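# Move the long cardboard box onto the far-end shelving

## Task

Pick up the long cardboard box lying on the desk and set it down on a shelf in the final section of shelving at the far end of the aisle (the shelving on either side counts). It must rest directly on the shelf board rather than on top of a carton, and no part of it may project past the shelf's front edge. The robot must not topple or finish leaning, or the task fails.

## Robot and tools

ROBOT. A Hello Robot Stretch 3 with a single arm: a two-wheeled base (0.33 m long, 0.34 m wide, rounded rear, passive caster about 0.24 m behind the axle), a mast carrying a lift, and a telescoping arm that reaches out to the robot's RIGHT side. The arm cannot slide forward; to shift the gripper fore and aft you drive the base. The base spins about the point midway between the drive wheels, 0.05 m behind the front edge. Retracted with the wrist folded, a turn sweeps a radius of 0.28 m; an unfolded level wrist reaches beyond that. Loose objects may occasionally get nudged by outside disturbances.

FRAMES. Base frame: origin on the floor between the drive wheels, x ahead, y to the left, z up, metres. hand_pose is the pinch point between the closed fingertips, expressed in the base frame. Odometry frame is the base frame where the scene began; base_odometry counts wheel rotation only, so wheel slip shows up as travel; heading in rad, left positive, -3.142 to 3.142.

TOOL move. One action per call. Either "base" and/or "joints" (optionally with "speeds", "pace", "contact_limits"), or {"servos": "reboot"} alone. Plus "cameras" (list from head_camera, nav_camera, wrist_camera, all; [] for none; omitted gives all only for a call with no action) and "blocking" (true/omitted waits until everything rests; false returns in about 0.5 s while motion continues).
- base: exactly one key. {"translate_m": d} is a relative straight drive, metres, forward positive, -3 to 3. {"rotate_rad": d} is a relative turn in place, radians, left positive, -6.4 to 6.4. No sideways motion. It is measured from the base position in the latest reported state.
- joints: a single object keyed by joint name, each value an absolute target: lift_m 0 to 1.1 m; arm_m 0 to 0.52 m (extension); wrist_yaw_rad -1.345 to 4.42 (0 along the arm, positive swings toward the front); wrist_pitch_rad -1.57 to 0.451 (0 level, negative tips fingers down); wrist_roll_rad -2.911 to 2.918; gripper_m -0.089 to 0.179 (larger is wider; fingertip gap is about 0.007 less when nearly shut, 0.025 less when wide); head_pan_rad -3.953 to 1.73 (positive left, -1.57 looks along the arm); head_tilt_rad -1.53 to 0.419 (negative down). Done tolerances: ±0.004 for lift, arm, gripper; ±0.02 yaw and roll; ±0.05 pitch; ±0.1 head.
- pace: "default" or "max". Default/max top speeds: translate 0.12/0.30 m/s, rotate 0.76/1.90 rad/s, lift 0.11/0.15 m/s, arm 0.14/0.40 m/s. The base is capped at 0.10 m/s and 0.63 rad/s unless lift_m < 0.30, arm_m < 0.03 and wrist_yaw_rad > 2.54. "speeds" sets per-key top speeds instead, no higher than max.
- contact_limits: per key, motor_effort percent (1 to 100) at which that motion halts, given only alongside its own command. arm_m takes a number; lift_m takes {"down": v, "up": v} (below about 12 may halt in free travel; defaults roughly 32-47 down, 21-36 up); translate_m and rotate_rad get a contact stop only if you set one.
Unknown keys make a call invalid; out-of-range values are refused. A refused call or an uncommanded stop blocks the rest of that reply's move, wait and finished_scene calls. Moves time out at 14 s.

OTHER TOOLS. wait {"seconds": 0-10, "cameras"} lets time pass and returns state; it ends early when motions settle. stop {"cameras"} brakes all running motions. zoom_image {"camera", "region": [x0, y0, x1, y1]} magnifies part of that camera's latest image, pixels from top-left, at most 504x504. read_manual {"section": "licences"} gives licence text only. finished_scene {"scene": n} ends the scene for good; the box must stay placed without the robot.

RESULTS. Status words per motion: done, moving, off_target (resting short of target, possibly still pushing), stopped, contact_stop (that lift or arm goes slack until commanded again), time_out, torque_fault (wrist/head servo off; send servos reboot). on_its_own reports uncommanded behaviour; "held at" is a target, not a reading. motor_effort is percent, positive toward higher values, bracketed number is peak; positive wheel effort pushes forward. lidar_m: 12 distances in 30-degree sectors, first straight ahead, then counter-clockwise (4th left, 7th behind, 10th right), seen only at 0.17 m height; "-" means nothing or closer than 0.15 m. wrist_depth_mm and head_depth_mm: 7x7 grids of median depth in mm. base_tilt in degrees (forward/right positive, a few degrees of bias). turned_by_imu is more trustworthy than turned_by_wheels when they disagree by over 0.15 rad. The pictures line lists image order. head_camera images arrive rotated (rotate clockwise a quarter turn to upright); nav_camera needs a counter-clockwise quarter turn.

GRIPPING. Command gripper_m below the box width to hold it (lower squeezes harder; resend if the grip slackens), and at least 0.05 above its width, or fully open, to let go. Readings do not confirm a hold.

CAUTIONS. Before folding the wrist over the base (yaw to 3.0) or unfolding it, put lift_m between 0.32 and 0.95, pitch -0.4, roll near 0; once folded, lift may go to 0.25. With yaw below -0.4 keep pitch at -0.5 or lower. Wrist and head have no contact stop and will strain against obstacles; the base also pushes unless limited. Pushing on something solid with the gripper above about 0.45 m, or driving while holding or hooking a fixed thing, can tip the robot; if base_tilt shows a lean, back the gripper away. Avoid dropping or releasing the box while it moves, slamming, hard hits and heavy pushing. Thinking time lets the simulation run, so unfinished moves keep going.

Each tool is called by a JSON object that holds its "name" and its "arguments", one argument or row to a line.

## Session

{"name": "move", "arguments": {

}}

Scene clock: 0.00 s.
base_odometry: x=+0.000 y=+0.000 heading=+0.000
turned_by_wheels: +0.000
turned_by_imu: +0.000
base_tilt: forward=-0.9 right=-1.3
lidar_m: 1.29 1.34 1.83 2.04 2.58 2.42 2.34 1.58 1.38 1.11 1.85 1.35
head_depth_mm: 1265 1268 1262 1258 1255 1251 1253 / 1259 1261 1257 1251 1246 1253 1241 / 1247 1254 1253 1242 1248 1241 1236 / 1252 1247 1246 1236 1242 1233 1235 / 1241 1240 1239 1237 1231 1235 1227 / 1235 1235 1233 1228 1230 1225 1222 / 1233 1230 1228 1222 1221 1219 1216
base_status: not commanded
joint_positions: lift_m=+0.551 arm_m=+0.000 wrist_yaw_rad=+3.023 wrist_pitch_rad=-0.521 wrist_roll_rad=+0.000 gripper_m=+0.037 head_pan_rad=+0.000 head_tilt_rad=-0.004
joint_status: not commanded
measured_speeds: all 0
motor_effort: left_wheel=-0.4 right_wheel=+1.4 lift_m=+37.7 arm_m=-1.3 wrist_yaw_rad=-1.1 wrist_pitch_rad=+3.0 wrist_roll_rad=-0.3 gripper_m=-0.3 head_pan_rad=+0.7 head_tilt_rad=+4.3
hand_pose: x=+0.0037 y=+0.0638 z=+0.5411 quat_wxyz=(+0.223, +0.693, +0.142, +0.671) (m; base frame)
wrist_depth_mm: - 145 - - - - - / - 157 - - - - - / - 185 - - - - - / 972 916 259 985 - - - / 832 833 143 798 841 860 880 / 742 741 130 733 717 752 756 / 672 644 426 680 654 675 673
pictures: head_camera (sideways), nav_camera (sideways), wrist_camera
camera_calibration:
head_camera: T_world_to_cam=[[0.00693419, 0.0292481, -0.999548, 1.3261], [0.0438859, 0.9986, 0.0295248, -0.0357552], [0.999012, -0.0440708, 0.0056409, -0.0569506], [0, 0, 0, 1]] pos_world=[0.049268, -0.00559072, 1.32688]
nav_camera: T_world_to_cam=[[-0.0143336, 0.0489388, 0.998699, -1.25811], [0.0462546, -0.9977, 0.0495537, -0.0112749], [0.998827, 0.0469047, 0.012037, -0.0719993], [0, 0, 0, 1]] pos_world=[0.054403, 0.0536987, 1.2579]
wrist_camera: T_world_to_cam=[[0.994449, -0.102342, 0.0244281, -0.015997], [-0.0520485, -0.680263, -0.731117, 0.460931], [0.0914414, 0.725788, -0.681814, 0.486222], [0, 0, 0, 1]] pos_world=[-0.00456193, -0.0409769, 0.668898]

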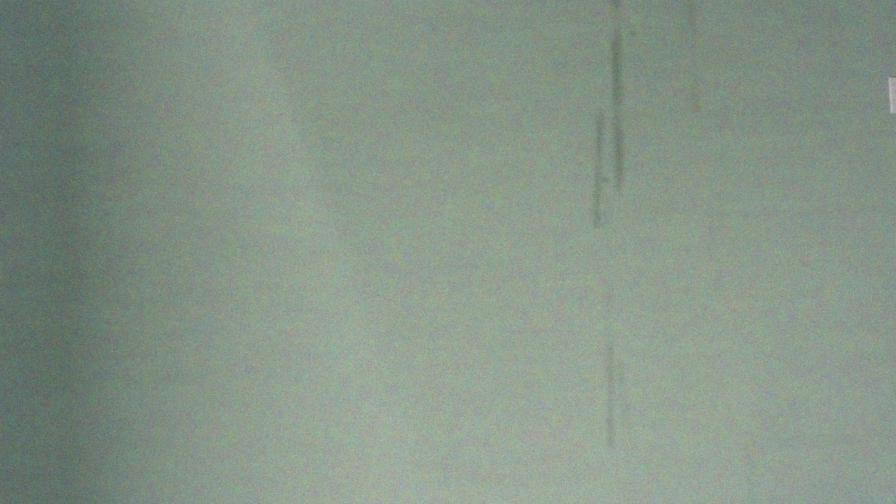

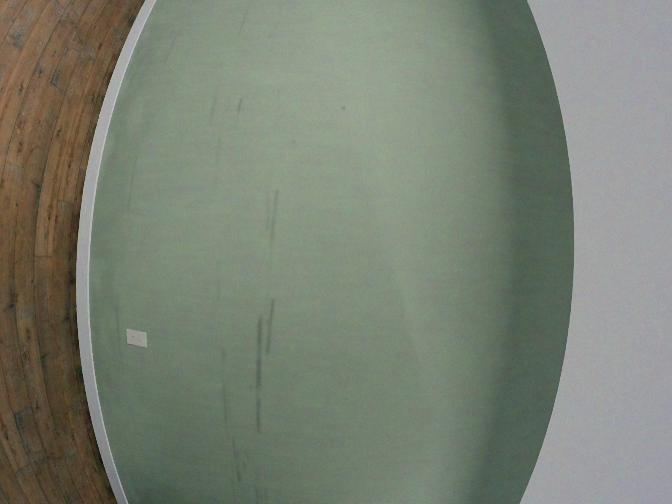

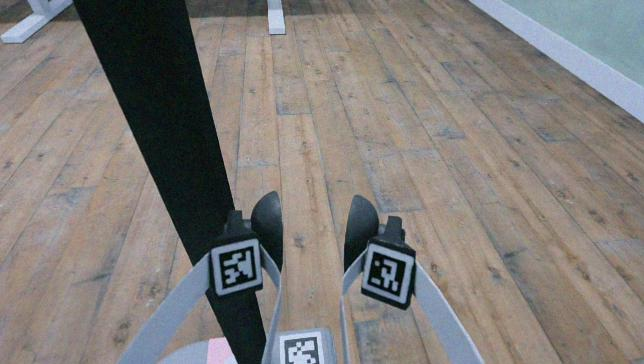

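{"name": "move", "arguments": {
  "joints": {"head_pan_rad":1.6,"head_tilt_rad":-0.3},
  "cameras": ["head_camera","nav_camera"]
}}

{"name": "move", "arguments": {
  "joints": {"head_pan_rad":-2.6,"head_tilt_rad":-0.3},
  "cameras": ["head_camera","nav_camera"]
}}

{"name": "move", "arguments": {
  "joints": {"head_pan_rad":-1.3,"head_tilt_rad":-0.3},
  "cameras": ["nav_camera"]
}}

Scene clock: 2.27 s.
move: done
base_odometry: x=+0.000 y=+0.000 heading=+0.000
turned_by_wheels: +0.000
turned_by_imu: +0.000
base_tilt: forward=-0.8 right=-1.2
lidar_m: 1.29 1.34 1.83 2.04 2.58 2.42 2.34 1.59 1.39 1.11 1.86 1.35
head_depth_mm: 2122 2235 2372 2500 2607 1917 1502 / 2139 2265 2365 2511 2596 1939 1507 / 2149 2255 2372 2487 2597 1933 1510 / 2148 2252 2384 2360 2568 1948 1520 / 2153 2222 2392 2387 2594 1958 1519 / 2135 2221 2386 2390 2583 1943 1524 / 2139 2257 2380 2435 2585 1963 1526
base_status: not commanded
joint_positions: lift_m=+0.551 arm_m=+0.000 wrist_yaw_rad=+3.023 wrist_pitch_rad=-0.521 wrist_roll_rad=+0.000 gripper_m=+0.037 head_pan_rad=+1.620 head_tilt_rad=-0.297
joint_status: all done
measured_speeds: all 0
motor_effort: left_wheel=+0.0(1.0) right_wheel=+1.6(1.8) lift_m=+43.9(44.3) arm_m=-3.7(3.9) wrist_yaw_rad=-0.2(1.1) wrist_pitch_rad=+3.0(3.1) wrist_roll_rad=+0.3(0.6) gripper_m=+0.5(1.4) head_pan_rad=+1.9(4.7) head_tilt_rad=-1.6(4.3)
hand_pose: x=+0.0037 y=+0.0638 z=+0.5411 quat_wxyz=(+0.223, +0.693, +0.142, +0.671) (m; base frame)
wrist_depth_mm: - 145 - - - - - / - 157 - - - - - / - 185 - - - - - / 966 922 259 998 - - - / 835 833 142 815 833 861 883 / 734 737 130 729 714 761 767 / 670 646 424 676 657 669 669
pictures: head_camera (sideways), nav_camera (sideways)
camera_calibration:
head_camera: T_world_to_cam=[[-0.0154481, -0.283334, -0.958897, 1.27296], [-0.999876, 0.00160199, 0.015635, -0.0113238], [-0.00289378, 0.95902, -0.283324, 0.325334], [0, 0, 0, 1]] pos_world=[0.00928386, 0.0486884, 1.31299]
nav_camera: T_world_to_cam=[[-0.0623194, 0.272207, 0.960218, -1.20736], [0.993644, 0.107288, 0.0340744, 0.00318772], [-0.0937443, 0.956239, -0.277163, 0.31109], [0, 0, 0, 1]] pos_world=[-0.0492464, 0.0308331, 1.24544]

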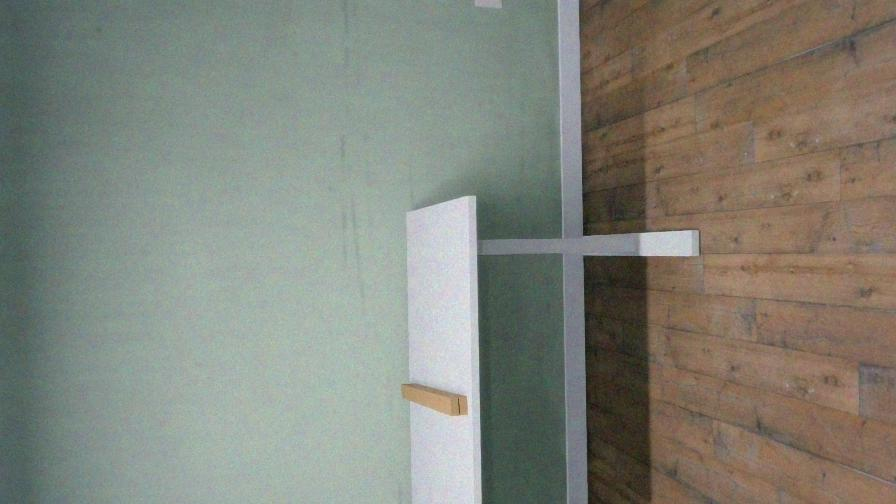

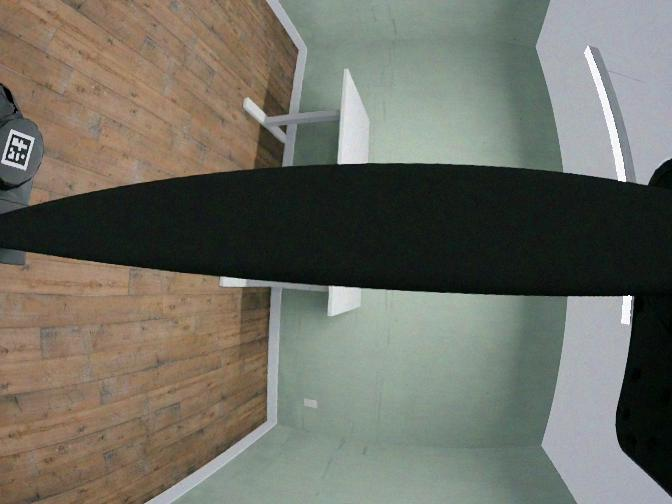

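Scene clock: 4.40 s.
move: done
base_odometry: x=+0.000 y=+0.000 heading=+0.000
turned_by_wheels: +0.000
turned_by_imu: +0.000
base_tilt: forward=-0.8 right=-1.2
lidar_m: 1.30 1.34 1.83 2.04 2.58 2.42 2.34 1.59 1.38 1.11 1.85 1.35
head_depth_mm: 1972 2040 2130 2252 2365 1919 1498 / 2040 2140 2248 2367 2451 1929 1506 / 2126 2260 2357 2491 2546 1930 1508 / 2244 2346 2501 2631 2674 1934 1508 / 2338 2479 2608 2780 2716 1957 1507 / 2488 2628 2773 2948 2469 1805 1517 / 1369 1414 1447 1495 1541 1575 1514
base_status: not commanded
joint_positions: lift_m=+0.551 arm_m=+0.000 wrist_yaw_rad=+3.023 wrist_pitch_rad=-0.521 wrist_roll_rad=+0.000 gripper_m=+0.037 head_pan_rad=-2.640 head_tilt_rad=-0.299
joint_status: all done
measured_speeds: all 0
motor_effort: left_wheel=+0.2(0.9) right_wheel=+1.7(2.0) lift_m=+43.1(44.2) arm_m=-5.7(6.1) wrist_yaw_rad=-0.4(1.2) wrist_pitch_rad=+2.9(3.1) wrist_roll_rad=+0.0(0.6) gripper_m=+0.6(1.1) head_pan_rad=-1.0(4.8) head_tilt_rad=-1.9(4.3)
hand_pose: x=+0.0037 y=+0.0638 z=+0.5411 quat_wxyz=(+0.223, +0.693, +0.142, +0.671) (m; base frame)
wrist_depth_mm: - 145 - - - - - / - 158 - - - - - / - 186 - - - - - / 980 921 259 998 - - - / 846 845 142 811 832 869 886 / 734 734 130 735 713 749 760 / 663 636 425 674 660 673 678
pictures: head_camera (sideways), nav_camera (sideways)
camera_calibration:
head_camera: T_world_to_cam=[[0.263113, 0.110901, -0.95837, 1.27054], [0.435793, -0.899913, 0.0155077, -0.019994], [-0.86073, -0.421731, -0.285109, 0.332942], [0, 0, 0, 1]] pos_world=[-0.0390099, -0.0184846, 1.31288]
nav_camera: T_world_to_cam=[[-0.21912, -0.175951, 0.959702, -1.20567], [-0.531177, 0.846581, 0.0339325, 0.0125985], [-0.818436, -0.502337, -0.278964, 0.317889], [0, 0, 0, 1]] pos_world=[0.0026776, -0.0631169, 1.24534]

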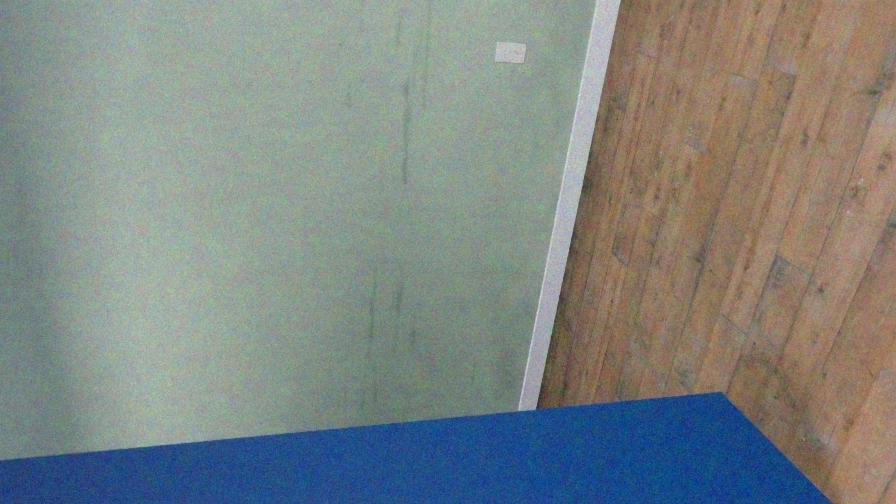

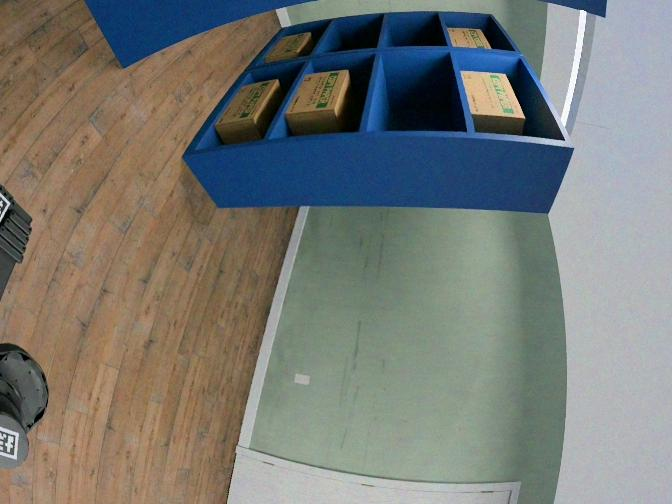

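Scene clock: 5.63 s.
move: done
base_odometry: x=+0.000 y=+0.000 heading=+0.000
turned_by_wheels: +0.000
turned_by_imu: +0.000
base_tilt: forward=-0.8 right=-1.2
lidar_m: 1.30 1.34 1.82 2.04 2.59 2.41 2.34 1.59 1.39 1.11 1.85 1.34
head_depth_mm: 903 947 995 1052 1116 1184 1270 / 920 973 1021 1077 1146 1209 1300 / 941 991 1046 1104 1173 1245 1334 / 2568 2712 2868 3026 2435 1796 1421 / 2660 2772 2949 3138 2706 1946 1514 / 2689 2796 2931 2935 2694 1962 1519 / 2249 2280 2310 2349 2372 1972 1517
base_status: not commanded
joint_positions: lift_m=+0.551 arm_m=+0.000 wrist_yaw_rad=+3.023 wrist_pitch_rad=-0.521 wrist_roll_rad=+0.000 gripper_m=+0.037 head_pan_rad=-1.308 head_tilt_rad=-0.300
joint_status: all done
measured_speeds: all 0
motor_effort: left_wheel=-0.2(0.9) right_wheel=+1.6(1.9) lift_m=+43.1(44.0) arm_m=-6.7(7.1) wrist_yaw_rad=-0.7(1.2) wrist_pitch_rad=+2.9(3.1) wrist_roll_rad=-0.2(0.7) gripper_m=+0.8(1.0) head_pan_rad=+3.2(4.0) head_tilt_rad=-2.1(4.1)
hand_pose: x=+0.0037 y=+0.0638 z=+0.5411 quat_wxyz=(+0.223, +0.693, +0.142, +0.671) (m; base frame)
wrist_depth_mm: - 145 - - - - - / - 157 - - - - - / - 185 - - - - - / 990 926 260 996 - - - / 840 834 143 801 837 870 869 / 740 739 130 724 714 758 757 / 664 642 423 681 655 671 668
pictures: nav_camera (sideways)
camera_calibration:
nav_camera: T_world_to_cam=[[0.119339, -0.254858, 0.959586, -1.20759], [-0.94808, -0.316217, 0.0339232, 0.0152506], [0.294792, -0.913813, -0.279363, 0.311647], [0, 0, 0, 1]] pos_world=[0.0667005, -0.0181554, 1.24533]

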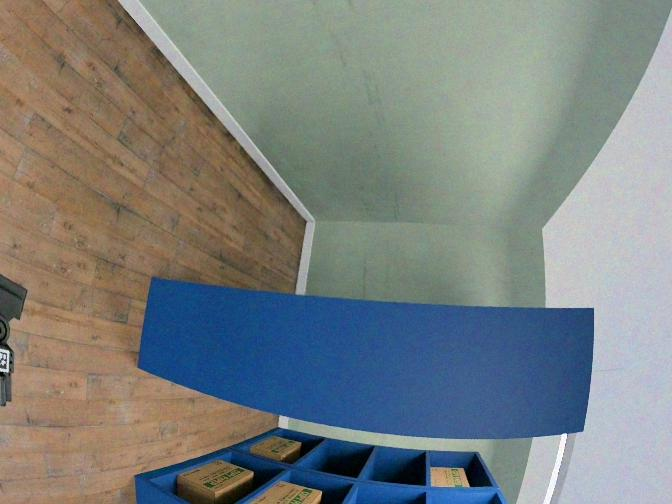

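{"name": "move", "arguments": {
  "base": {"rotate_rad":1.571},
  "joints": {"head_pan_rad":-3.0,"head_tilt_rad":-0.3},
  "pace": "max",
  "cameras": ["head_camera","nav_camera"]
}}

{"name": "move", "arguments": {
  "base": {"translate_m":1.2},
  "joints": {"head_pan_rad":-3.14,"head_tilt_rad":-0.15},
  "pace": "max",
  "cameras": ["head_camera","nav_camera"]
}}

{"name": "move", "arguments": {
  "base": {"rotate_rad":1.571},
  "joints": {"head_pan_rad":-1.57,"head_tilt_rad":-0.5,"lift_m":0.9},
  "pace": "max",
  "cameras": ["head_camera","nav_camera"]
}}

Scene clock: 15.17 s.
move: done
base_odometry: x=+0.000 y=+0.000 heading=+1.571
turned_by_wheels: +1.571
turned_by_imu: +1.563
base_tilt: forward=-0.9 right=-1.2
lidar_m: 2.04 2.36 2.42 2.34 1.59 1.39 1.11 1.86 1.35 1.30 1.34 1.82
head_depth_mm: 2461 2605 2755 2944 2653 1912 1501 / 932 981 1035 1096 1161 1250 1342 / 940 990 1046 1105 1177 1253 1337 / 947 998 1050 1115 1182 1261 1359 / 952 1010 1071 1148 1220 1811 1417 / 2598 2737 2898 3079 2729 1945 1517 / 2604 2762 2862 3035 2731 1957 1524
base_status: done
joint_positions: lift_m=+0.551 arm_m=+0.000 wrist_yaw_rad=+3.023 wrist_pitch_rad=-0.521 wrist_roll_rad=+0.000 gripper_m=+0.037 head_pan_rad=-3.010 head_tilt_rad=-0.301
joint_status: all done
measured_speeds: all 0
motor_effort: left_wheel=-6.9(12.3) right_wheel=+9.3(14.2) lift_m=+43.2(44.0) arm_m=-18.0(18.1) wrist_yaw_rad=-1.0(1.2) wrist_pitch_rad=+3.0(3.1) wrist_roll_rad=+0.1(0.6) gripper_m=+0.4(1.3) head_pan_rad=+2.9(4.7) head_tilt_rad=-2.0(4.3)
hand_pose: x=+0.0037 y=+0.0638 z=+0.5411 quat_wxyz=(+0.223, +0.693, +0.142, +0.671) (m; base frame)
wrist_depth_mm: - 145 - - - - - / - 157 - - - - - / - 185 - - - - - / 964 913 260 - 998 - - / 839 838 142 801 841 868 876 / 737 737 130 735 722 756 749 / 663 640 423 680 652 675 678
pictures: head_camera (sideways), nav_camera (sideways)
camera_calibration:
head_camera: T_world_to_cam=[[0.28671, 0.00857017, -0.957979, 1.26986], [0.0812577, -0.996574, 0.0154039, -0.0176487], [-0.954565, -0.0822596, -0.286424, 0.335179], [0, 0, 0, 1]] pos_world=[-0.0426981, -0.000899452, 1.31278]
nav_camera: T_world_to_cam=[[-0.269182, -0.0850363, 0.959328, -1.20492], [-0.189496, 0.981299, 0.0338125, 0.0106519], [-0.944263, -0.172687, -0.280262, 0.320325], [0, 0, 0, 1]] pos_world=[-0.0198534, -0.0575989, 1.24533]

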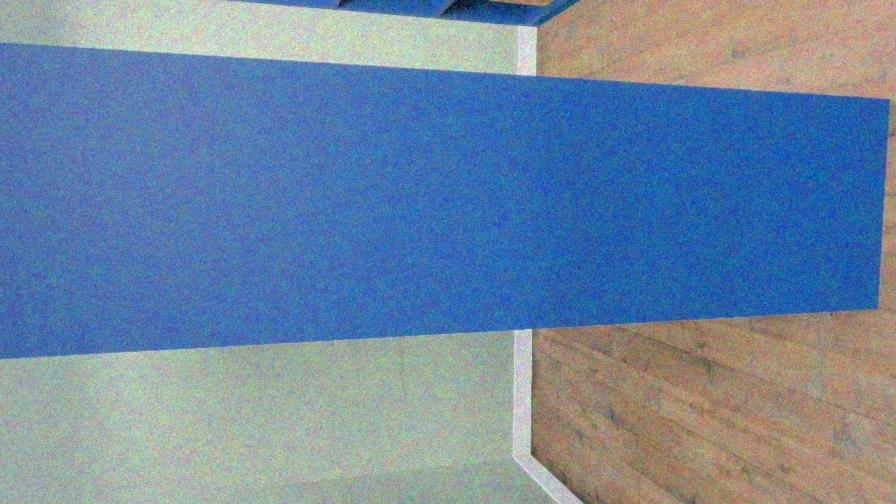

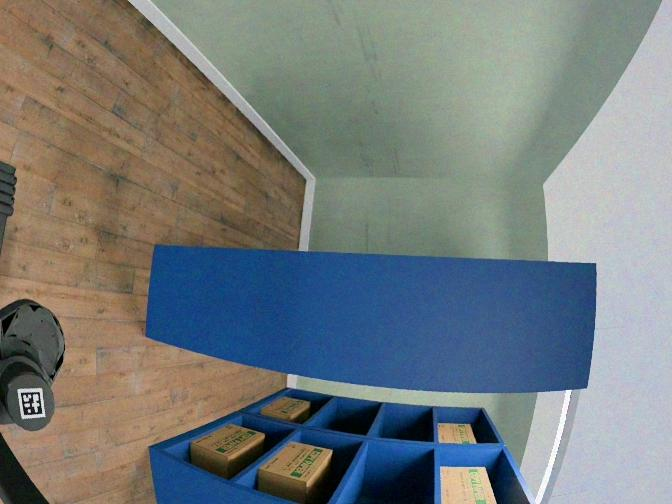

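Scene clock: 28.13 s.
move: done
base_odometry: x=+0.000 y=+1.200 heading=+1.570
turned_by_wheels: +0.000
turned_by_imu: +0.005
base_tilt: forward=-0.8 right=-1.3
lidar_m: 0.84 1.35 1.48 2.33 2.41 2.46 2.30 1.84 1.34 1.29 1.33 1.35
head_depth_mm: 2460 2573 2244 2312 2365 2410 1758 / 2457 3848 3073 3155 3210 2379 1769 / 2446 3908 - - 3794 2438 1781 / 2419 2180 2191 2254 2325 2356 1780 / 2390 2145 2198 2265 2324 2348 1794 / 2376 3819 - - - 2476 1797 / 2341 3821 - - 3686 2489 1801
base_status: done
joint_positions: lift_m=+0.551 arm_m=+0.000 wrist_yaw_rad=+3.023 wrist_pitch_rad=-0.521 wrist_roll_rad=+0.000 gripper_m=+0.037 head_pan_rad=-3.140 head_tilt_rad=-0.150
joint_status: all done
measured_speeds: all 0
motor_effort: left_wheel=-3.3(6.3) right_wheel=+9.2(15.4) lift_m=+43.0(43.7) arm_m=-17.2(21.3) wrist_yaw_rad=-0.2(1.5) wrist_pitch_rad=+2.9(3.2) wrist_roll_rad=+0.1(0.8) gripper_m=+0.7(1.3) head_pan_rad=-2.8(5.0) head_tilt_rad=+6.9(7.6)
hand_pose: x=+0.0037 y=+0.0638 z=+0.5411 quat_wxyz=(+0.223, +0.693, +0.142, +0.671) (m; base frame)
wrist_depth_mm: - 145 - - - - - / - 157 - - - - - / - 186 - - - - - / 966 928 260 999 - - - / 832 830 142 813 828 868 859 / 743 733 130 716 714 759 773 / 666 644 426 678 657 676 672
pictures: head_camera (sideways), nav_camera (sideways)
camera_calibration:
head_camera: T_world_to_cam=[[0.138355, -0.0290307, -0.989957, 1.31263], [-0.0460958, -0.998676, 0.022844, -0.0265299], [-0.989309, 0.0424723, -0.13951, 0.144184], [0, 0, 0, 1]] pos_world=[-0.0401904, 0.00548801, 1.32017]
nav_camera: T_world_to_cam=[[-0.130819, -0.049142, 0.990188, -1.24608], [-0.0544724, 0.997618, 0.0423141, -0.00118099], [-0.989909, -0.0484023, -0.133184, 0.129186], [0, 0, 0, 1]] pos_world=[-0.0351928, -0.0538037, 1.25111]

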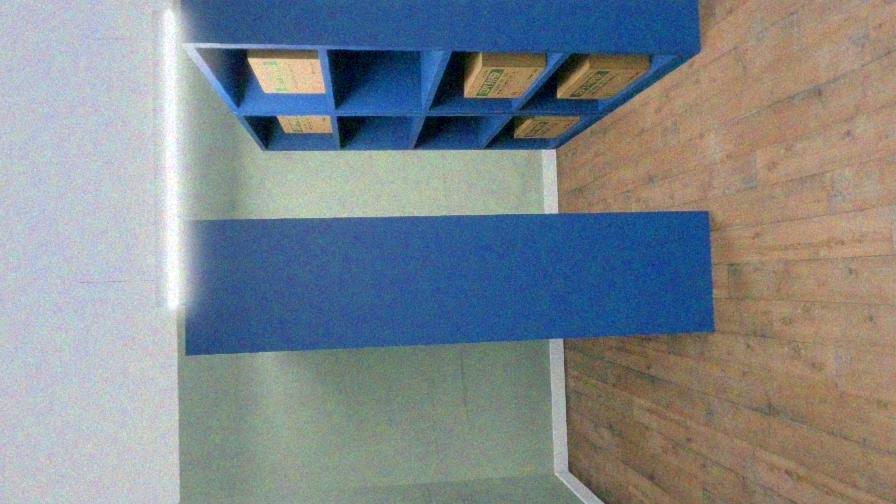

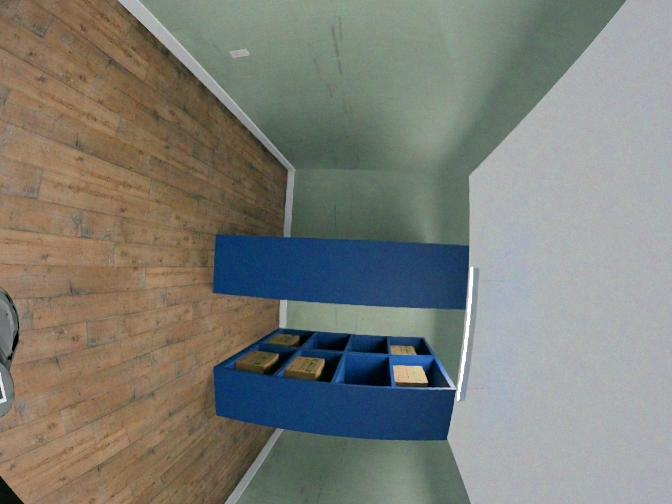

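Scene clock: 31.57 s.
move: done
base_odometry: x=+0.000 y=+1.200 heading=+3.141
turned_by_wheels: +1.571
turned_by_imu: +1.563
base_tilt: forward=-0.9 right=-1.2
lidar_m: 2.33 2.42 2.46 2.30 1.84 1.34 1.29 1.34 1.35 0.84 1.35 1.48
head_depth_mm: 1090 1188 1299 1435 1609 1555 - / 1084 1179 1288 1431 1599 1518 - / 1078 1174 1286 1375 825 715 1361 / 1076 1166 1280 1136 826 715 1295 / 1068 1163 1270 1138 828 714 1365 / 1063 1155 1256 1140 828 717 1333 / 1058 1148 1263 1144 828 695 1294
base_status: done
joint_positions: lift_m=+0.900 arm_m=+0.000 wrist_yaw_rad=+3.023 wrist_pitch_rad=-0.522 wrist_roll_rad=+0.000 gripper_m=+0.037 head_pan_rad=-1.561 head_tilt_rad=-0.498
joint_status: all done
measured_speeds: all 0
motor_effort: left_wheel=-6.6(12.6) right_wheel=+8.9(13.9) lift_m=+40.4(51.7) arm_m=-20.9(20.9) wrist_yaw_rad=-0.1(1.5) wrist_pitch_rad=+3.2(3.3) wrist_roll_rad=+0.0(0.7) gripper_m=+0.6(1.3) head_pan_rad=-3.3(4.9) head_tilt_rad=-3.7(6.0)
hand_pose: x=+0.0037 y=+0.0636 z=+0.8901 quat_wxyz=(+0.223, +0.692, +0.142, +0.671) (m; base frame)
wrist_depth_mm: - 145 - - - - - / - 157 - - - - - / - 186 - - - - - / - - 259 - - - - / - - 142 150 - - - / - - 130 - - - - / - 988 432 - - - -
pictures: head_camera (sideways), nav_camera (sideways)
camera_calibration:
head_camera: T_world_to_cam=[[0.0245424, 0.467988, -0.883394, 1.1741], [0.999079, -0.0425812, 0.00519848, -0.00992396], [-0.0351832, -0.882708, -0.468602, 0.566677], [0, 0, 0, 1]] pos_world=[0.00103719, -0.0496747, 1.30279]
nav_camera: T_world_to_cam=[[0.0535213, -0.460265, 0.886167, -1.11141], [-0.997007, -0.0742136, 0.0216699, 0.0314278], [0.0557917, -0.884674, -0.462859, 0.551941], [0, 0, 0, 1]] pos_world=[0.0600241, -0.0209226, 1.23968]

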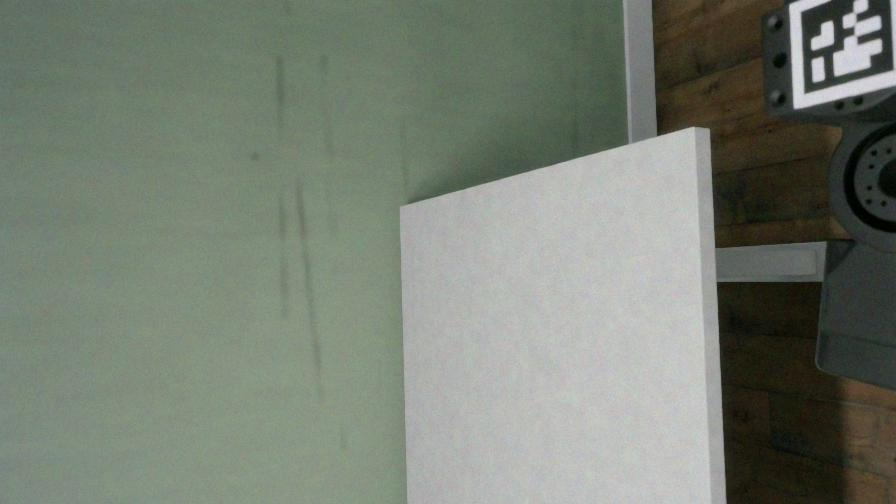

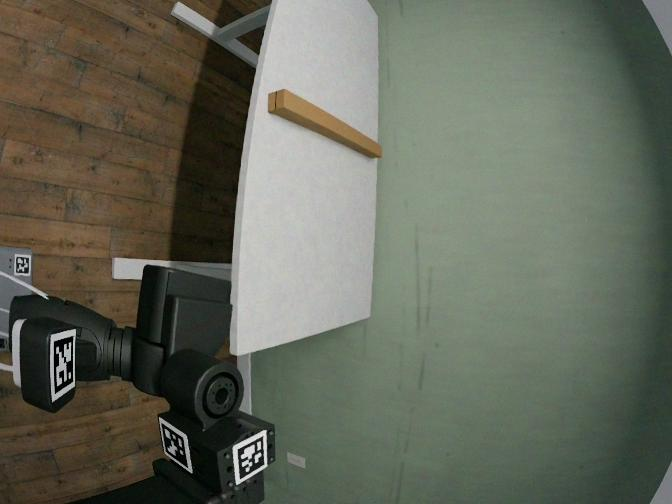

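{"name": "move", "arguments": {
  "base": {"rotate_rad":-0.39},
  "joints": {"wrist_pitch_rad":-0.4,"lift_m":0.94}
}}

{"name": "move", "arguments": {
  "base": {"translate_m":0.42},
  "joints": {"gripper_m":0.15}
}}

{"name": "move", "arguments": {
  "base": {"rotate_rad":0.55}
}}

{"name": "move", "arguments": {
  "joints": {"wrist_yaw_rad":0.0,"head_tilt_rad":-0.6},
  "cameras": ["all"]
}}

Scene clock: 40.97 s.
move: done
base_odometry: x=+0.000 y=+1.200 heading=+2.751
turned_by_wheels: -0.390
turned_by_imu: -0.387
base_tilt: forward=-0.9 right=-1.2
lidar_m: 1.48 2.32 2.56 2.45 2.31 1.63 1.30 1.29 1.39 1.32 0.85 1.41
head_depth_mm: 1386 1515 1661 1816 1898 - - / 1308 1443 1581 1762 1915 1620 - / 1247 1364 1490 1660 1829 1607 - / 1192 1296 1410 1559 1735 1617 - / 1142 1234 1345 1471 1630 1525 - / 1090 1177 1271 1389 827 691 1326 / 1046 1121 1219 1139 828 669 1226
base_status: done
joint_positions: lift_m=+0.940 arm_m=+0.000 wrist_yaw_rad=+3.023 wrist_pitch_rad=-0.420 wrist_roll_rad=+0.000 gripper_m=+0.037 head_pan_rad=-1.569 head_tilt_rad=-0.500
joint_status: all done
measured_speeds: all 0
motor_effort: left_wheel=+5.9(10.8) right_wheel=-5.5(11.2) lift_m=+40.0(50.0) arm_m=-20.7(21.0) wrist_yaw_rad=-0.7(1.3) wrist_pitch_rad=+4.1(6.9) wrist_roll_rad=-1.1(1.1) gripper_m=+0.3(1.1) head_pan_rad=-2.8(4.0) head_tilt_rad=-2.2(4.1)
hand_pose: x=+0.0053 y=+0.0776 z=+0.9522 quat_wxyz=(+0.189, +0.699, +0.106, +0.682) (m; base frame)
wrist_depth_mm: - 141 - - - - - / - 153 - - - - - / - 168 - - - - - / - 191 - - - - - / - - 142 149 - - - / - - 130 - - - - / - - 317 - - - -
camera_calibration:
head_camera: T_world_to_cam=[[0.0285654, 0.469656, -0.882387, 1.17278], [0.998676, -0.0511819, 0.00508813, -0.00978341], [-0.0427726, -0.881364, -0.470497, 0.569148], [0, 0, 0, 1]] pos_world=[0.000613342, -0.0496789, 1.30268]
nav_camera: T_world_to_cam=[[0.0495906, -0.46259, 0.885184, -1.11009], [-0.997606, -0.0657139, 0.0215472, 0.0316491], [0.0482014, -0.884133, -0.464742, 0.554354], [0, 0, 0, 1]] pos_world=[0.0599024, -0.0213118, 1.23958]
wrist_camera: T_world_to_cam=[[0.994159, -0.104764, 0.0259458, -0.0275663], [-0.0428593, -0.603842, -0.795951, 0.826695], [0.0990538, 0.79019, -0.604805, 0.678055], [0, 0, 0, 1]] pos_world=[-0.00432714, -0.039487, 1.06882]

Scene clock: 46.30 s.
move: done
base_odometry: x=-0.388 y=+1.360 heading=+2.751
turned_by_wheels: +0.000
turned_by_imu: +0.002
base_tilt: forward=-0.8 right=-1.2
lidar_m: 1.87 1.95 2.11 2.50 3.43 2.12 1.69 1.67 1.45 0.78 1.14 1.07
head_depth_mm: 1200 1328 1471 1650 1754 - - / 1144 1253 1377 1542 822 667 - / 1085 1187 1306 1383 822 667 - / 1042 1130 1234 1132 825 668 - / 994 1077 1169 1133 824 670 - / 952 1028 1114 1132 828 648 563 / 916 981 1061 1109 827 650 535
base_status: done
joint_positions: lift_m=+0.940 arm_m=+0.000 wrist_yaw_rad=+3.023 wrist_pitch_rad=-0.420 wrist_roll_rad=+0.000 gripper_m=+0.150 head_pan_rad=-1.570 head_tilt_rad=-0.500
joint_status: all done
measured_speeds: all 0
motor_effort: left_wheel=+2.3(10.2) right_wheel=+5.7(9.9) lift_m=+17.5(39.6) arm_m=-20.3(21.1) wrist_yaw_rad=-1.0(1.3) wrist_pitch_rad=+3.9(4.2) wrist_roll_rad=-0.3(0.8) gripper_m=+0.2(85.2) head_pan_rad=-3.4(4.1) head_tilt_rad=-3.6(4.5)
hand_pose: x=+0.0053 y=+0.0776 z=+0.9522 quat_wxyz=(+0.189, +0.699, +0.106, +0.682) (m; base frame)
wrist_depth_mm: - 141 - - - - - / - 152 - - - - - / - 169 - - - - - / - 188 - - - - - / - 142 - - - 153 - / - 144 268 - - 119 - / - - 315 - - - -
camera_calibration:
head_camera: T_world_to_cam=[[0.028893, 0.469626, -0.882393, 1.17279], [0.998641, -0.0518638, 0.00509655, -0.0098263], [-0.0433708, -0.881341, -0.470486, 0.569135], [0, 0, 0, 1]] pos_world=[0.000611424, -0.0496788, 1.30268]
nav_camera: T_world_to_cam=[[0.0493147, -0.462632, 0.885178, -1.11006], [-0.997648, -0.0650562, 0.0215794, 0.031624], [0.047603, -0.88416, -0.464752, 0.554403], [0, 0, 0, 1]] pos_world=[0.0599007, -0.0213114, 1.23958]
wrist_camera: T_world_to_cam=[[0.994159, -0.104764, 0.0259458, -0.0275663], [-0.0428593, -0.603842, -0.795951, 0.826695], [0.0990538, 0.79019, -0.604805, 0.678055], [0, 0, 0, 1]] pos_world=[-0.00432714, -0.039487, 1.06882]

Scene clock: 48.30 s.
move: done
base_odometry: x=-0.388 y=+1.360 heading=-2.982
turned_by_wheels: +0.550
turned_by_imu: +0.547
base_tilt: forward=-0.8 right=-1.2
lidar_m: 1.94 2.13 2.51 2.47 2.08 1.68 1.67 1.42 0.78 1.14 1.07 1.93
head_depth_mm: 916 994 1081 1127 822 - - / 925 1002 1094 1124 819 666 - / 935 1015 1109 1129 822 667 - / 946 1027 1121 1085 778 626 - / 953 1039 1136 1136 826 668 - / 963 1049 1146 1138 825 650 563 / 971 1058 1165 1138 826 649 563
base_status: done
joint_positions: lift_m=+0.940 arm_m=+0.000 wrist_yaw_rad=+3.023 wrist_pitch_rad=-0.420 wrist_roll_rad=+0.000 gripper_m=+0.150 head_pan_rad=-1.570 head_tilt_rad=-0.500
joint_status: not commanded
measured_speeds: all 0
motor_effort: left_wheel=-5.6(11.3) right_wheel=+8.8(14.1) lift_m=+15.2(17.4) arm_m=-21.2(21.2) wrist_yaw_rad=-0.9(1.2) wrist_pitch_rad=+4.0(4.1) wrist_roll_rad=+0.0(0.5) gripper_m=+0.9(1.4) head_pan_rad=-3.2(4.0) head_tilt_rad=-3.0(3.9)
hand_pose: x=+0.0053 y=+0.0776 z=+0.9522 quat_wxyz=(+0.189, +0.699, +0.106, +0.682) (m; base frame)
wrist_depth_mm: - 141 - - - - - / - 153 - - - - - / - 168 - - - - - / - 188 - - - - - / - 141 - - - 153 - / - 143 269 - - 120 - / - - 316 - - - -
camera_calibration:
head_camera: T_world_to_cam=[[0.0289448, 0.469662, -0.882372, 1.17276], [0.998635, -0.0519795, 0.00509137, -0.00982498], [-0.043474, -0.881315, -0.470525, 0.569188], [0, 0, 0, 1]] pos_world=[0.00061111, -0.0496789, 1.30268]
nav_camera: T_world_to_cam=[[0.0492174, -0.462646, 0.885176, -1.11005], [-0.997663, -0.0648346, 0.0215855, 0.0315217], [0.0474035, -0.884169, -0.464756, 0.554424], [0, 0, 0, 1]] pos_world=[0.0598001, -0.0213112, 1.23958]
wrist_camera: T_world_to_cam=[[0.994159, -0.104764, 0.0259458, -0.0275663], [-0.0428593, -0.603842, -0.795951, 0.826695], [0.0990538, 0.79019, -0.604805, 0.678055], [0, 0, 0, 1]] pos_world=[-0.00432714, -0.039487, 1.06882]

Scene clock: 50.83 s.
move: done
base_odometry: x=-0.388 y=+1.360 heading=-2.982
turned_by_wheels: +0.000
turned_by_imu: +0.000
base_tilt: forward=-0.9 right=-1.2
lidar_m: 1.94 2.13 2.51 2.48 2.08 1.68 1.67 1.42 0.78 1.14 1.07 1.93
head_depth_mm: 912 1005 1122 945 782 - - / 924 1018 1133 946 757 - - / 932 1032 1141 950 781 - - / 941 1043 1143 910 708 - 1192 / 950 1050 1156 950 733 579 1196 / 962 1065 1172 950 730 595 1217 / 973 1078 1189 951 732 594 1219
base_status: not commanded
joint_positions: lift_m=+0.940 arm_m=+0.000 wrist_yaw_rad=+0.002 wrist_pitch_rad=-0.420 wrist_roll_rad=+0.000 gripper_m=+0.150 head_pan_rad=-1.570 head_tilt_rad=-0.600
joint_status: all done
measured_speeds: all 0
motor_effort: left_wheel=-6.0(6.9) right_wheel=+8.6(9.1) lift_m=+18.3(18.7) arm_m=-20.3(21.2) wrist_yaw_rad=-2.6(4.9) wrist_pitch_rad=+3.9(4.2) wrist_roll_rad=-0.1(0.6) gripper_m=+0.2(1.8) head_pan_rad=-3.1(3.8) head_tilt_rad=-3.9(5.0)
hand_pose: x=-0.0210 y=-0.3691 z=+0.9522 quat_wxyz=(+0.692, +0.148, -0.691, -0.147) (m; base frame)
wrist_depth_mm: - - - - - - - / - - - 681 - - - / - - - 514 - - - / - - - 410 - - - / - 140 - 342 - 143 - / - 124 - 295 - 120 - / - - - 271 - - -
pictures: head_camera (sideways), nav_camera (sideways), wrist_camera
camera_calibration:
head_camera: T_world_to_cam=[[0.0288671, 0.555438, -0.831057, 1.10581], [0.998633, -0.0522675, -0.000245167, -0.00287604], [-0.0435735, -0.829914, -0.556187, 0.680705], [0, 0, 0, 1]] pos_world=[0.000611277, -0.0494327, 1.29759]
nav_camera: T_world_to_cam=[[0.0492081, -0.548802, 0.834503, -1.04401], [-0.997663, -0.0666608, 0.0149904, 0.0401058], [0.0474018, -0.83329, -0.5508, 0.666336], [0, 0, 0, 1]] pos_world=[0.0598001, -0.0150268, 1.23764]
wrist_camera: T_world_to_cam=[[-0.999539, -0.015867, 0.0258872, -0.0572446], [-0.0302122, 0.604596, -0.795959, 1.00216], [-0.00302175, -0.796375, -0.604796, 0.44586], [0, 0, 0, 1]] pos_world=[-0.0255935, -0.251738, 1.06882]

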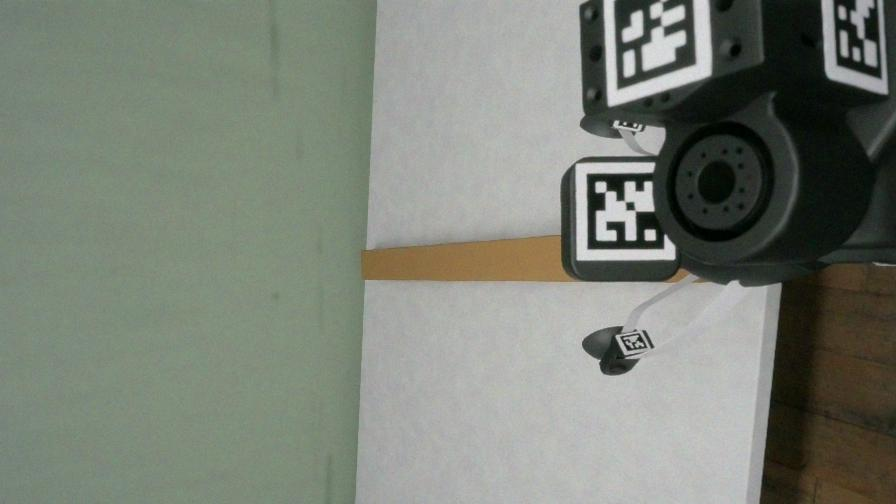

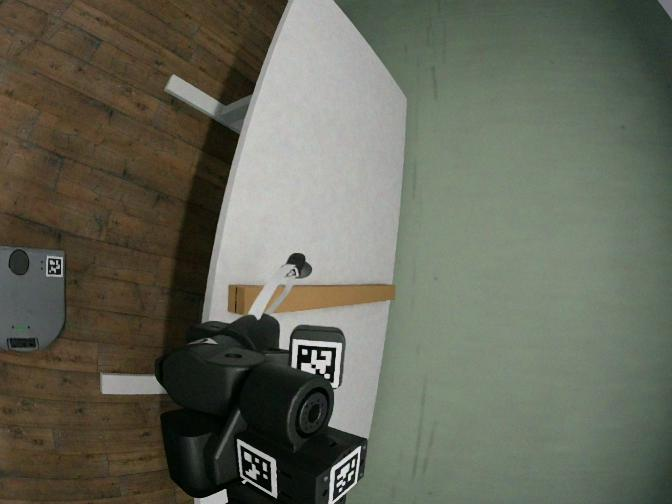

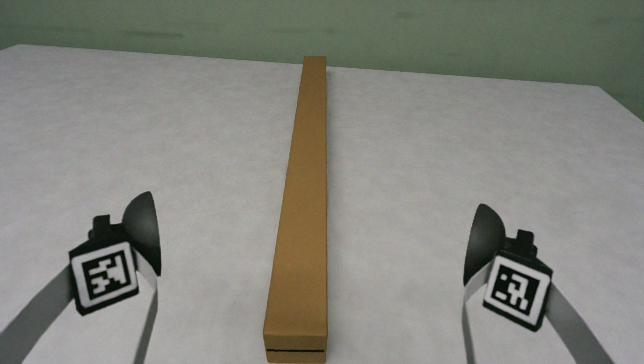

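{"name": "move", "arguments": {
  "base": {"translate_m":0.012},
  "joints": {"arm_m":0.395},
  "pace": "max"
}}

{"name": "move", "arguments": {
  "joints": {"lift_m":0.83},
  "contact_limits": {"lift_m":{"down":15}},
  "cameras": ["wrist_camera","head_camera"]
}}

Scene clock: 55.40 s.
move: done
base_odometry: x=-0.400 y=+1.358 heading=-2.982
turned_by_wheels: +0.000
turned_by_imu: +0.001
base_tilt: forward=-0.8 right=-1.2
lidar_m: 1.93 2.13 2.50 2.46 2.09 1.70 1.68 1.42 0.79 1.14 1.06 1.93
head_depth_mm: 920 1009 1088 - - 592 1162 / 926 1016 385 837 728 594 1171 / 932 1010 486 948 731 594 1192 / 942 1036 511 856 683 564 1191 / 956 1056 1160 945 731 595 1219 / 962 1066 1173 949 733 594 1220 / 973 1074 1196 948 730 594 1221
base_status: done
joint_positions: lift_m=+0.940 arm_m=+0.395 wrist_yaw_rad=+0.001 wrist_pitch_rad=-0.419 wrist_roll_rad=+0.000 gripper_m=+0.150 head_pan_rad=-1.570 head_tilt_rad=-0.601
joint_status: all done
measured_speeds: all 0
motor_effort: left_wheel=-1.5(5.4) right_wheel=+5.8(11.7) lift_m=+24.3(24.3) arm_m=+21.3(24.3) wrist_yaw_rad=-2.2(2.4) wrist_pitch_rad=+3.7(4.0) wrist_roll_rad=-0.1(0.8) gripper_m=-0.1(1.5) head_pan_rad=-2.9(3.8) head_tilt_rad=-3.0(4.6)
hand_pose: x=-0.0212 y=-0.7643 z=+0.9525 quat_wxyz=(+0.692, +0.148, -0.691, -0.147) (m; base frame)
wrist_depth_mm: - - - - - - - / - - - - - - - / - - - - - - - / - - - 409 - - - / - 140 - 340 - 142 - / - 124 - 293 - 119 - / - - - 257 - - -
camera_calibration:
head_camera: T_world_to_cam=[[0.0289509, 0.556033, -0.830656, 1.10532], [0.998631, -0.0523138, -0.000213069, -0.00291976], [-0.0435733, -0.829512, -0.556786, 0.681499], [0, 0, 0, 1]] pos_world=[0.000610969, -0.0494344, 1.29759]
nav_camera: T_world_to_cam=[[0.0492345, -0.549402, 0.834106, -1.04347], [-0.997662, -0.0666862, 0.0149644, 0.0401445], [0.0474019, -0.832893, -0.551401, 0.667171], [0, 0, 0, 1]] pos_world=[0.0598001, -0.0149246, 1.23764]
wrist_camera: T_world_to_cam=[[-0.999552, -0.0149688, 0.025932, -0.0630806], [-0.02971, 0.603472, -0.79683, 1.24127], [-0.00372165, -0.797243, -0.603647, 0.129541], [0, 0, 0, 1]] pos_world=[-0.0256921, -0.64674, 1.06891]

Scene clock: 57.23 s.
move: done
base_odometry: x=-0.400 y=+1.358 heading=-2.982
turned_by_wheels: +0.000
turned_by_imu: +0.000
base_tilt: forward=-0.9 right=-1.2
lidar_m: 1.93 2.13 2.51 2.47 2.09 1.70 1.68 1.42 0.78 1.14 1.07 1.93
head_depth_mm: 917 1009 1119 941 375 304 - / 928 1022 1139 465 369 563 1167 / 937 1031 1114 545 730 593 1197 / 946 1044 1140 572 684 564 1196 / 955 1054 1156 909 733 595 1222 / 963 1068 1176 946 729 594 1218 / 975 1083 1185 945 731 596 1224
base_status: not commanded
joint_positions: lift_m=+0.830 arm_m=+0.395 wrist_yaw_rad=+0.001 wrist_pitch_rad=-0.419 wrist_roll_rad=+0.000 gripper_m=+0.150 head_pan_rad=-1.570 head_tilt_rad=-0.601
joint_status: all done
measured_speeds: all 0
motor_effort: left_wheel=-1.4(2.2) right_wheel=+5.5(6.0) lift_m=+14.3(22.5) arm_m=+17.9(21.2) wrist_yaw_rad=-2.1(2.3) wrist_pitch_rad=+3.6(3.9) wrist_roll_rad=+0.2(0.8) gripper_m=+0.1(1.3) head_pan_rad=-2.4(3.5) head_tilt_rad=-2.4(3.6)
contact_limits: lift_m down 15 (down: maximum 72; up: maximum 65)
hand_pose: x=-0.0212 y=-0.7643 z=+0.8425 quat_wxyz=(+0.692, +0.148, -0.691, -0.147) (m; base frame)
wrist_depth_mm: - - - - - - - / - - - 352 - - - / - - - 282 - - - / - - - 227 - - - / - 140 - 190 - 142 - / - 125 - 163 - 120 - / 191 193 193 143 195 192 194
pictures: head_camera (sideways), wrist_camera
camera_calibration:
head_camera: T_world_to_cam=[[0.0289509, 0.556033, -0.830656, 1.10532], [0.998631, -0.0523138, -0.000213069, -0.00291976], [-0.0435733, -0.829512, -0.556786, 0.681499], [0, 0, 0, 1]] pos_world=[0.000610969, -0.0494344, 1.29759]
wrist_camera: T_world_to_cam=[[-0.999552, -0.0149679, 0.0259329, -0.0602283], [-0.0297104, 0.603424, -0.796867, 1.15362], [-0.00372116, -0.79728, -0.603599, 0.0630702], [0, 0, 0, 1]] pos_world=[-0.0256921, -0.64674, 0.958913]

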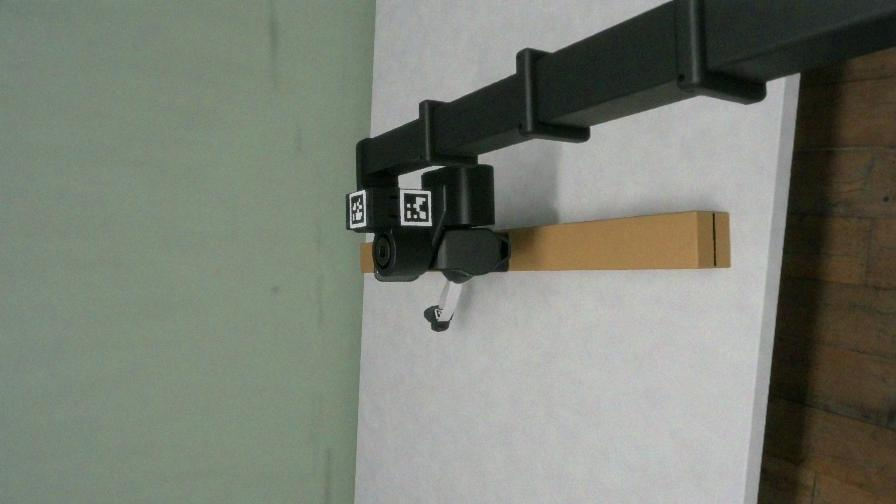

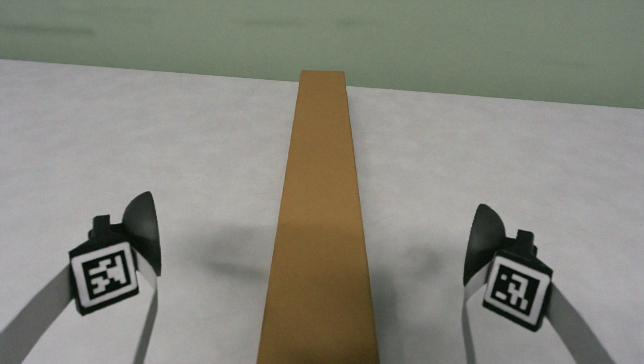

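{"name": "move", "arguments": {
  "joints": {"arm_m":0.335}
}}

{"name": "move", "arguments": {
  "joints": {"lift_m":0.783},
  "contact_limits": {"lift_m":{"down":15}}
}}

{"name": "move", "arguments": {
  "joints": {"gripper_m":0.02},
  "cameras": ["wrist_camera"]
}}

{"name": "move", "arguments": {
  "joints": {"lift_m":0.87},
  "cameras": ["wrist_camera","head_camera"]
}}

Scene clock: 60.60 s.
move: done
base_odometry: x=-0.400 y=+1.358 heading=-2.982
turned_by_wheels: +0.000
turned_by_imu: +0.000
base_tilt: forward=-0.9 right=-1.2
lidar_m: 1.93 2.12 2.51 2.47 2.09 1.70 1.69 1.42 0.78 1.14 1.06 1.93
head_depth_mm: 917 1010 1125 945 665 296 - / 928 1021 1136 476 352 563 1167 / 936 1031 1134 496 686 594 1191 / 943 1041 1149 521 640 564 1190 / 956 1054 1162 949 729 595 1220 / 963 1068 1173 949 732 594 1220 / 976 1078 1187 950 731 595 1220
base_status: not commanded
joint_positions: lift_m=+0.830 arm_m=+0.335 wrist_yaw_rad=+0.001 wrist_pitch_rad=-0.419 wrist_roll_rad=+0.000 gripper_m=+0.150 head_pan_rad=-1.570 head_tilt_rad=-0.601
joint_status: all done
measured_speeds: all 0
motor_effort: left_wheel=-1.7(2.2) right_wheel=+5.7(6.0) lift_m=+19.0(19.0) arm_m=-20.9(22.2) wrist_yaw_rad=-1.9(2.2) wrist_pitch_rad=+3.7(3.8) wrist_roll_rad=-0.3(0.5) gripper_m=+0.4(1.4) head_pan_rad=-2.2(3.2) head_tilt_rad=-1.7(3.1)
contact_limits: lift_m down 15 (down: maximum 72; up: maximum 65)
hand_pose: x=-0.0212 y=-0.7043 z=+0.8425 quat_wxyz=(+0.692, +0.148, -0.691, -0.147) (m; base frame)
wrist_depth_mm: - - - - - - - / - - - 376 - - - / - - - 283 - - - / - - - 228 - - - / - 141 - 190 - 143 - / - 125 - 163 - 120 - / 191 192 194 144 196 193 193
camera_calibration:
head_camera: T_world_to_cam=[[0.0289509, 0.556033, -0.830656, 1.10532], [0.998631, -0.0523138, -0.000213069, -0.00291976], [-0.0435733, -0.829512, -0.556786, 0.681499], [0, 0, 0, 1]] pos_world=[0.000610969, -0.0494344, 1.29759]
nav_camera: T_world_to_cam=[[0.0492345, -0.549402, 0.834106, -1.04347], [-0.997662, -0.0666862, 0.0149644, 0.0401445], [0.0474019, -0.832893, -0.551401, 0.667171], [0, 0, 0, 1]] pos_world=[0.0598001, -0.0149246, 1.23764]
wrist_camera: T_world_to_cam=[[-0.999552, -0.0149689, 0.0259343, -0.0593322], [-0.0297121, 0.603424, -0.796866, 1.11742], [-0.00372116, -0.79728, -0.603599, 0.110907], [0, 0, 0, 1]] pos_world=[-0.0256921, -0.58674, 0.958913]

Scene clock: 61.93 s.
move: contact_stop
base_odometry: x=-0.400 y=+1.358 heading=-2.982
turned_by_wheels: +0.000
turned_by_imu: +0.000
base_tilt: forward=-0.9 right=-1.2
lidar_m: 1.93 2.12 2.50 2.47 2.09 1.69 1.68 1.43 0.79 1.14 1.07 1.94
head_depth_mm: 916 1007 1121 945 731 352 286 / 923 1022 1133 948 423 362 1142 / 936 1030 1138 538 531 594 1195 / 945 1040 1149 839 602 566 1194 / 953 1055 1161 949 731 594 1221 / 964 1066 1173 946 731 595 1217 / 971 1076 1190 951 733 595 1218
base_status: not commanded
joint_positions: lift_m=+0.783 arm_m=+0.335 wrist_yaw_rad=+0.001 wrist_pitch_rad=-0.410 wrist_roll_rad=-0.001 gripper_m=+0.150 head_pan_rad=-1.570 head_tilt_rad=-0.601
joint_status: lift_m contact_stop (moved -0.047 of -0.047)
measured_speeds: all 0
on_its_own: lift_m is slack since a contact_stop
motor_effort: left_wheel=-1.4(2.4) right_wheel=+5.5(6.0) lift_m=+28.2(28.9) arm_m=-9.8(21.2) wrist_yaw_rad=-1.4(2.3) wrist_pitch_rad=+1.9(3.8) wrist_roll_rad=+0.2(0.6) gripper_m=+1.0(1.5) head_pan_rad=-2.6(3.3) head_tilt_rad=-1.4(3.2)
contact_limits: lift_m down 15 (down: maximum 72; up: maximum 65)
hand_pose: x=-0.0213 y=-0.7053 z=+0.7975 quat_wxyz=(+0.693, +0.145, -0.692, -0.144) (m; base frame)
wrist_depth_mm: - - - 357 - - - / - - - 263 - - - / - - - 195 - - - / - - - 157 - - - / 195 141 191 130 194 143 198 / - 160 160 112 172 120 175 / 147 148 - 100 146 148 107
camera_calibration:
head_camera: T_world_to_cam=[[0.0289509, 0.556033, -0.830656, 1.10532], [0.998631, -0.0523138, -0.000213069, -0.00291976], [-0.0435733, -0.829512, -0.556786, 0.681499], [0, 0, 0, 1]] pos_world=[0.000610969, -0.0494344, 1.29759]
nav_camera: T_world_to_cam=[[0.0492345, -0.549402, 0.834106, -1.04347], [-0.997662, -0.0666862, 0.0149644, 0.0401445], [0.0474019, -0.832893, -0.551401, 0.667171], [0, 0, 0, 1]] pos_world=[0.0598001, -0.0149246, 1.23764]
wrist_camera: T_world_to_cam=[[-0.999529, -0.0147569, 0.0269227, -0.0589193], [-0.0304101, 0.596456, -0.802069, 1.08141], [-0.00422214, -0.80251, -0.596624, 0.0736641], [0, 0, 0, 1]] pos_world=[-0.0256947, -0.586766, 0.912901]

not run: a stop that you did not command came earlier in this reply.

not run: a stop that you did not command came earlier in this reply.


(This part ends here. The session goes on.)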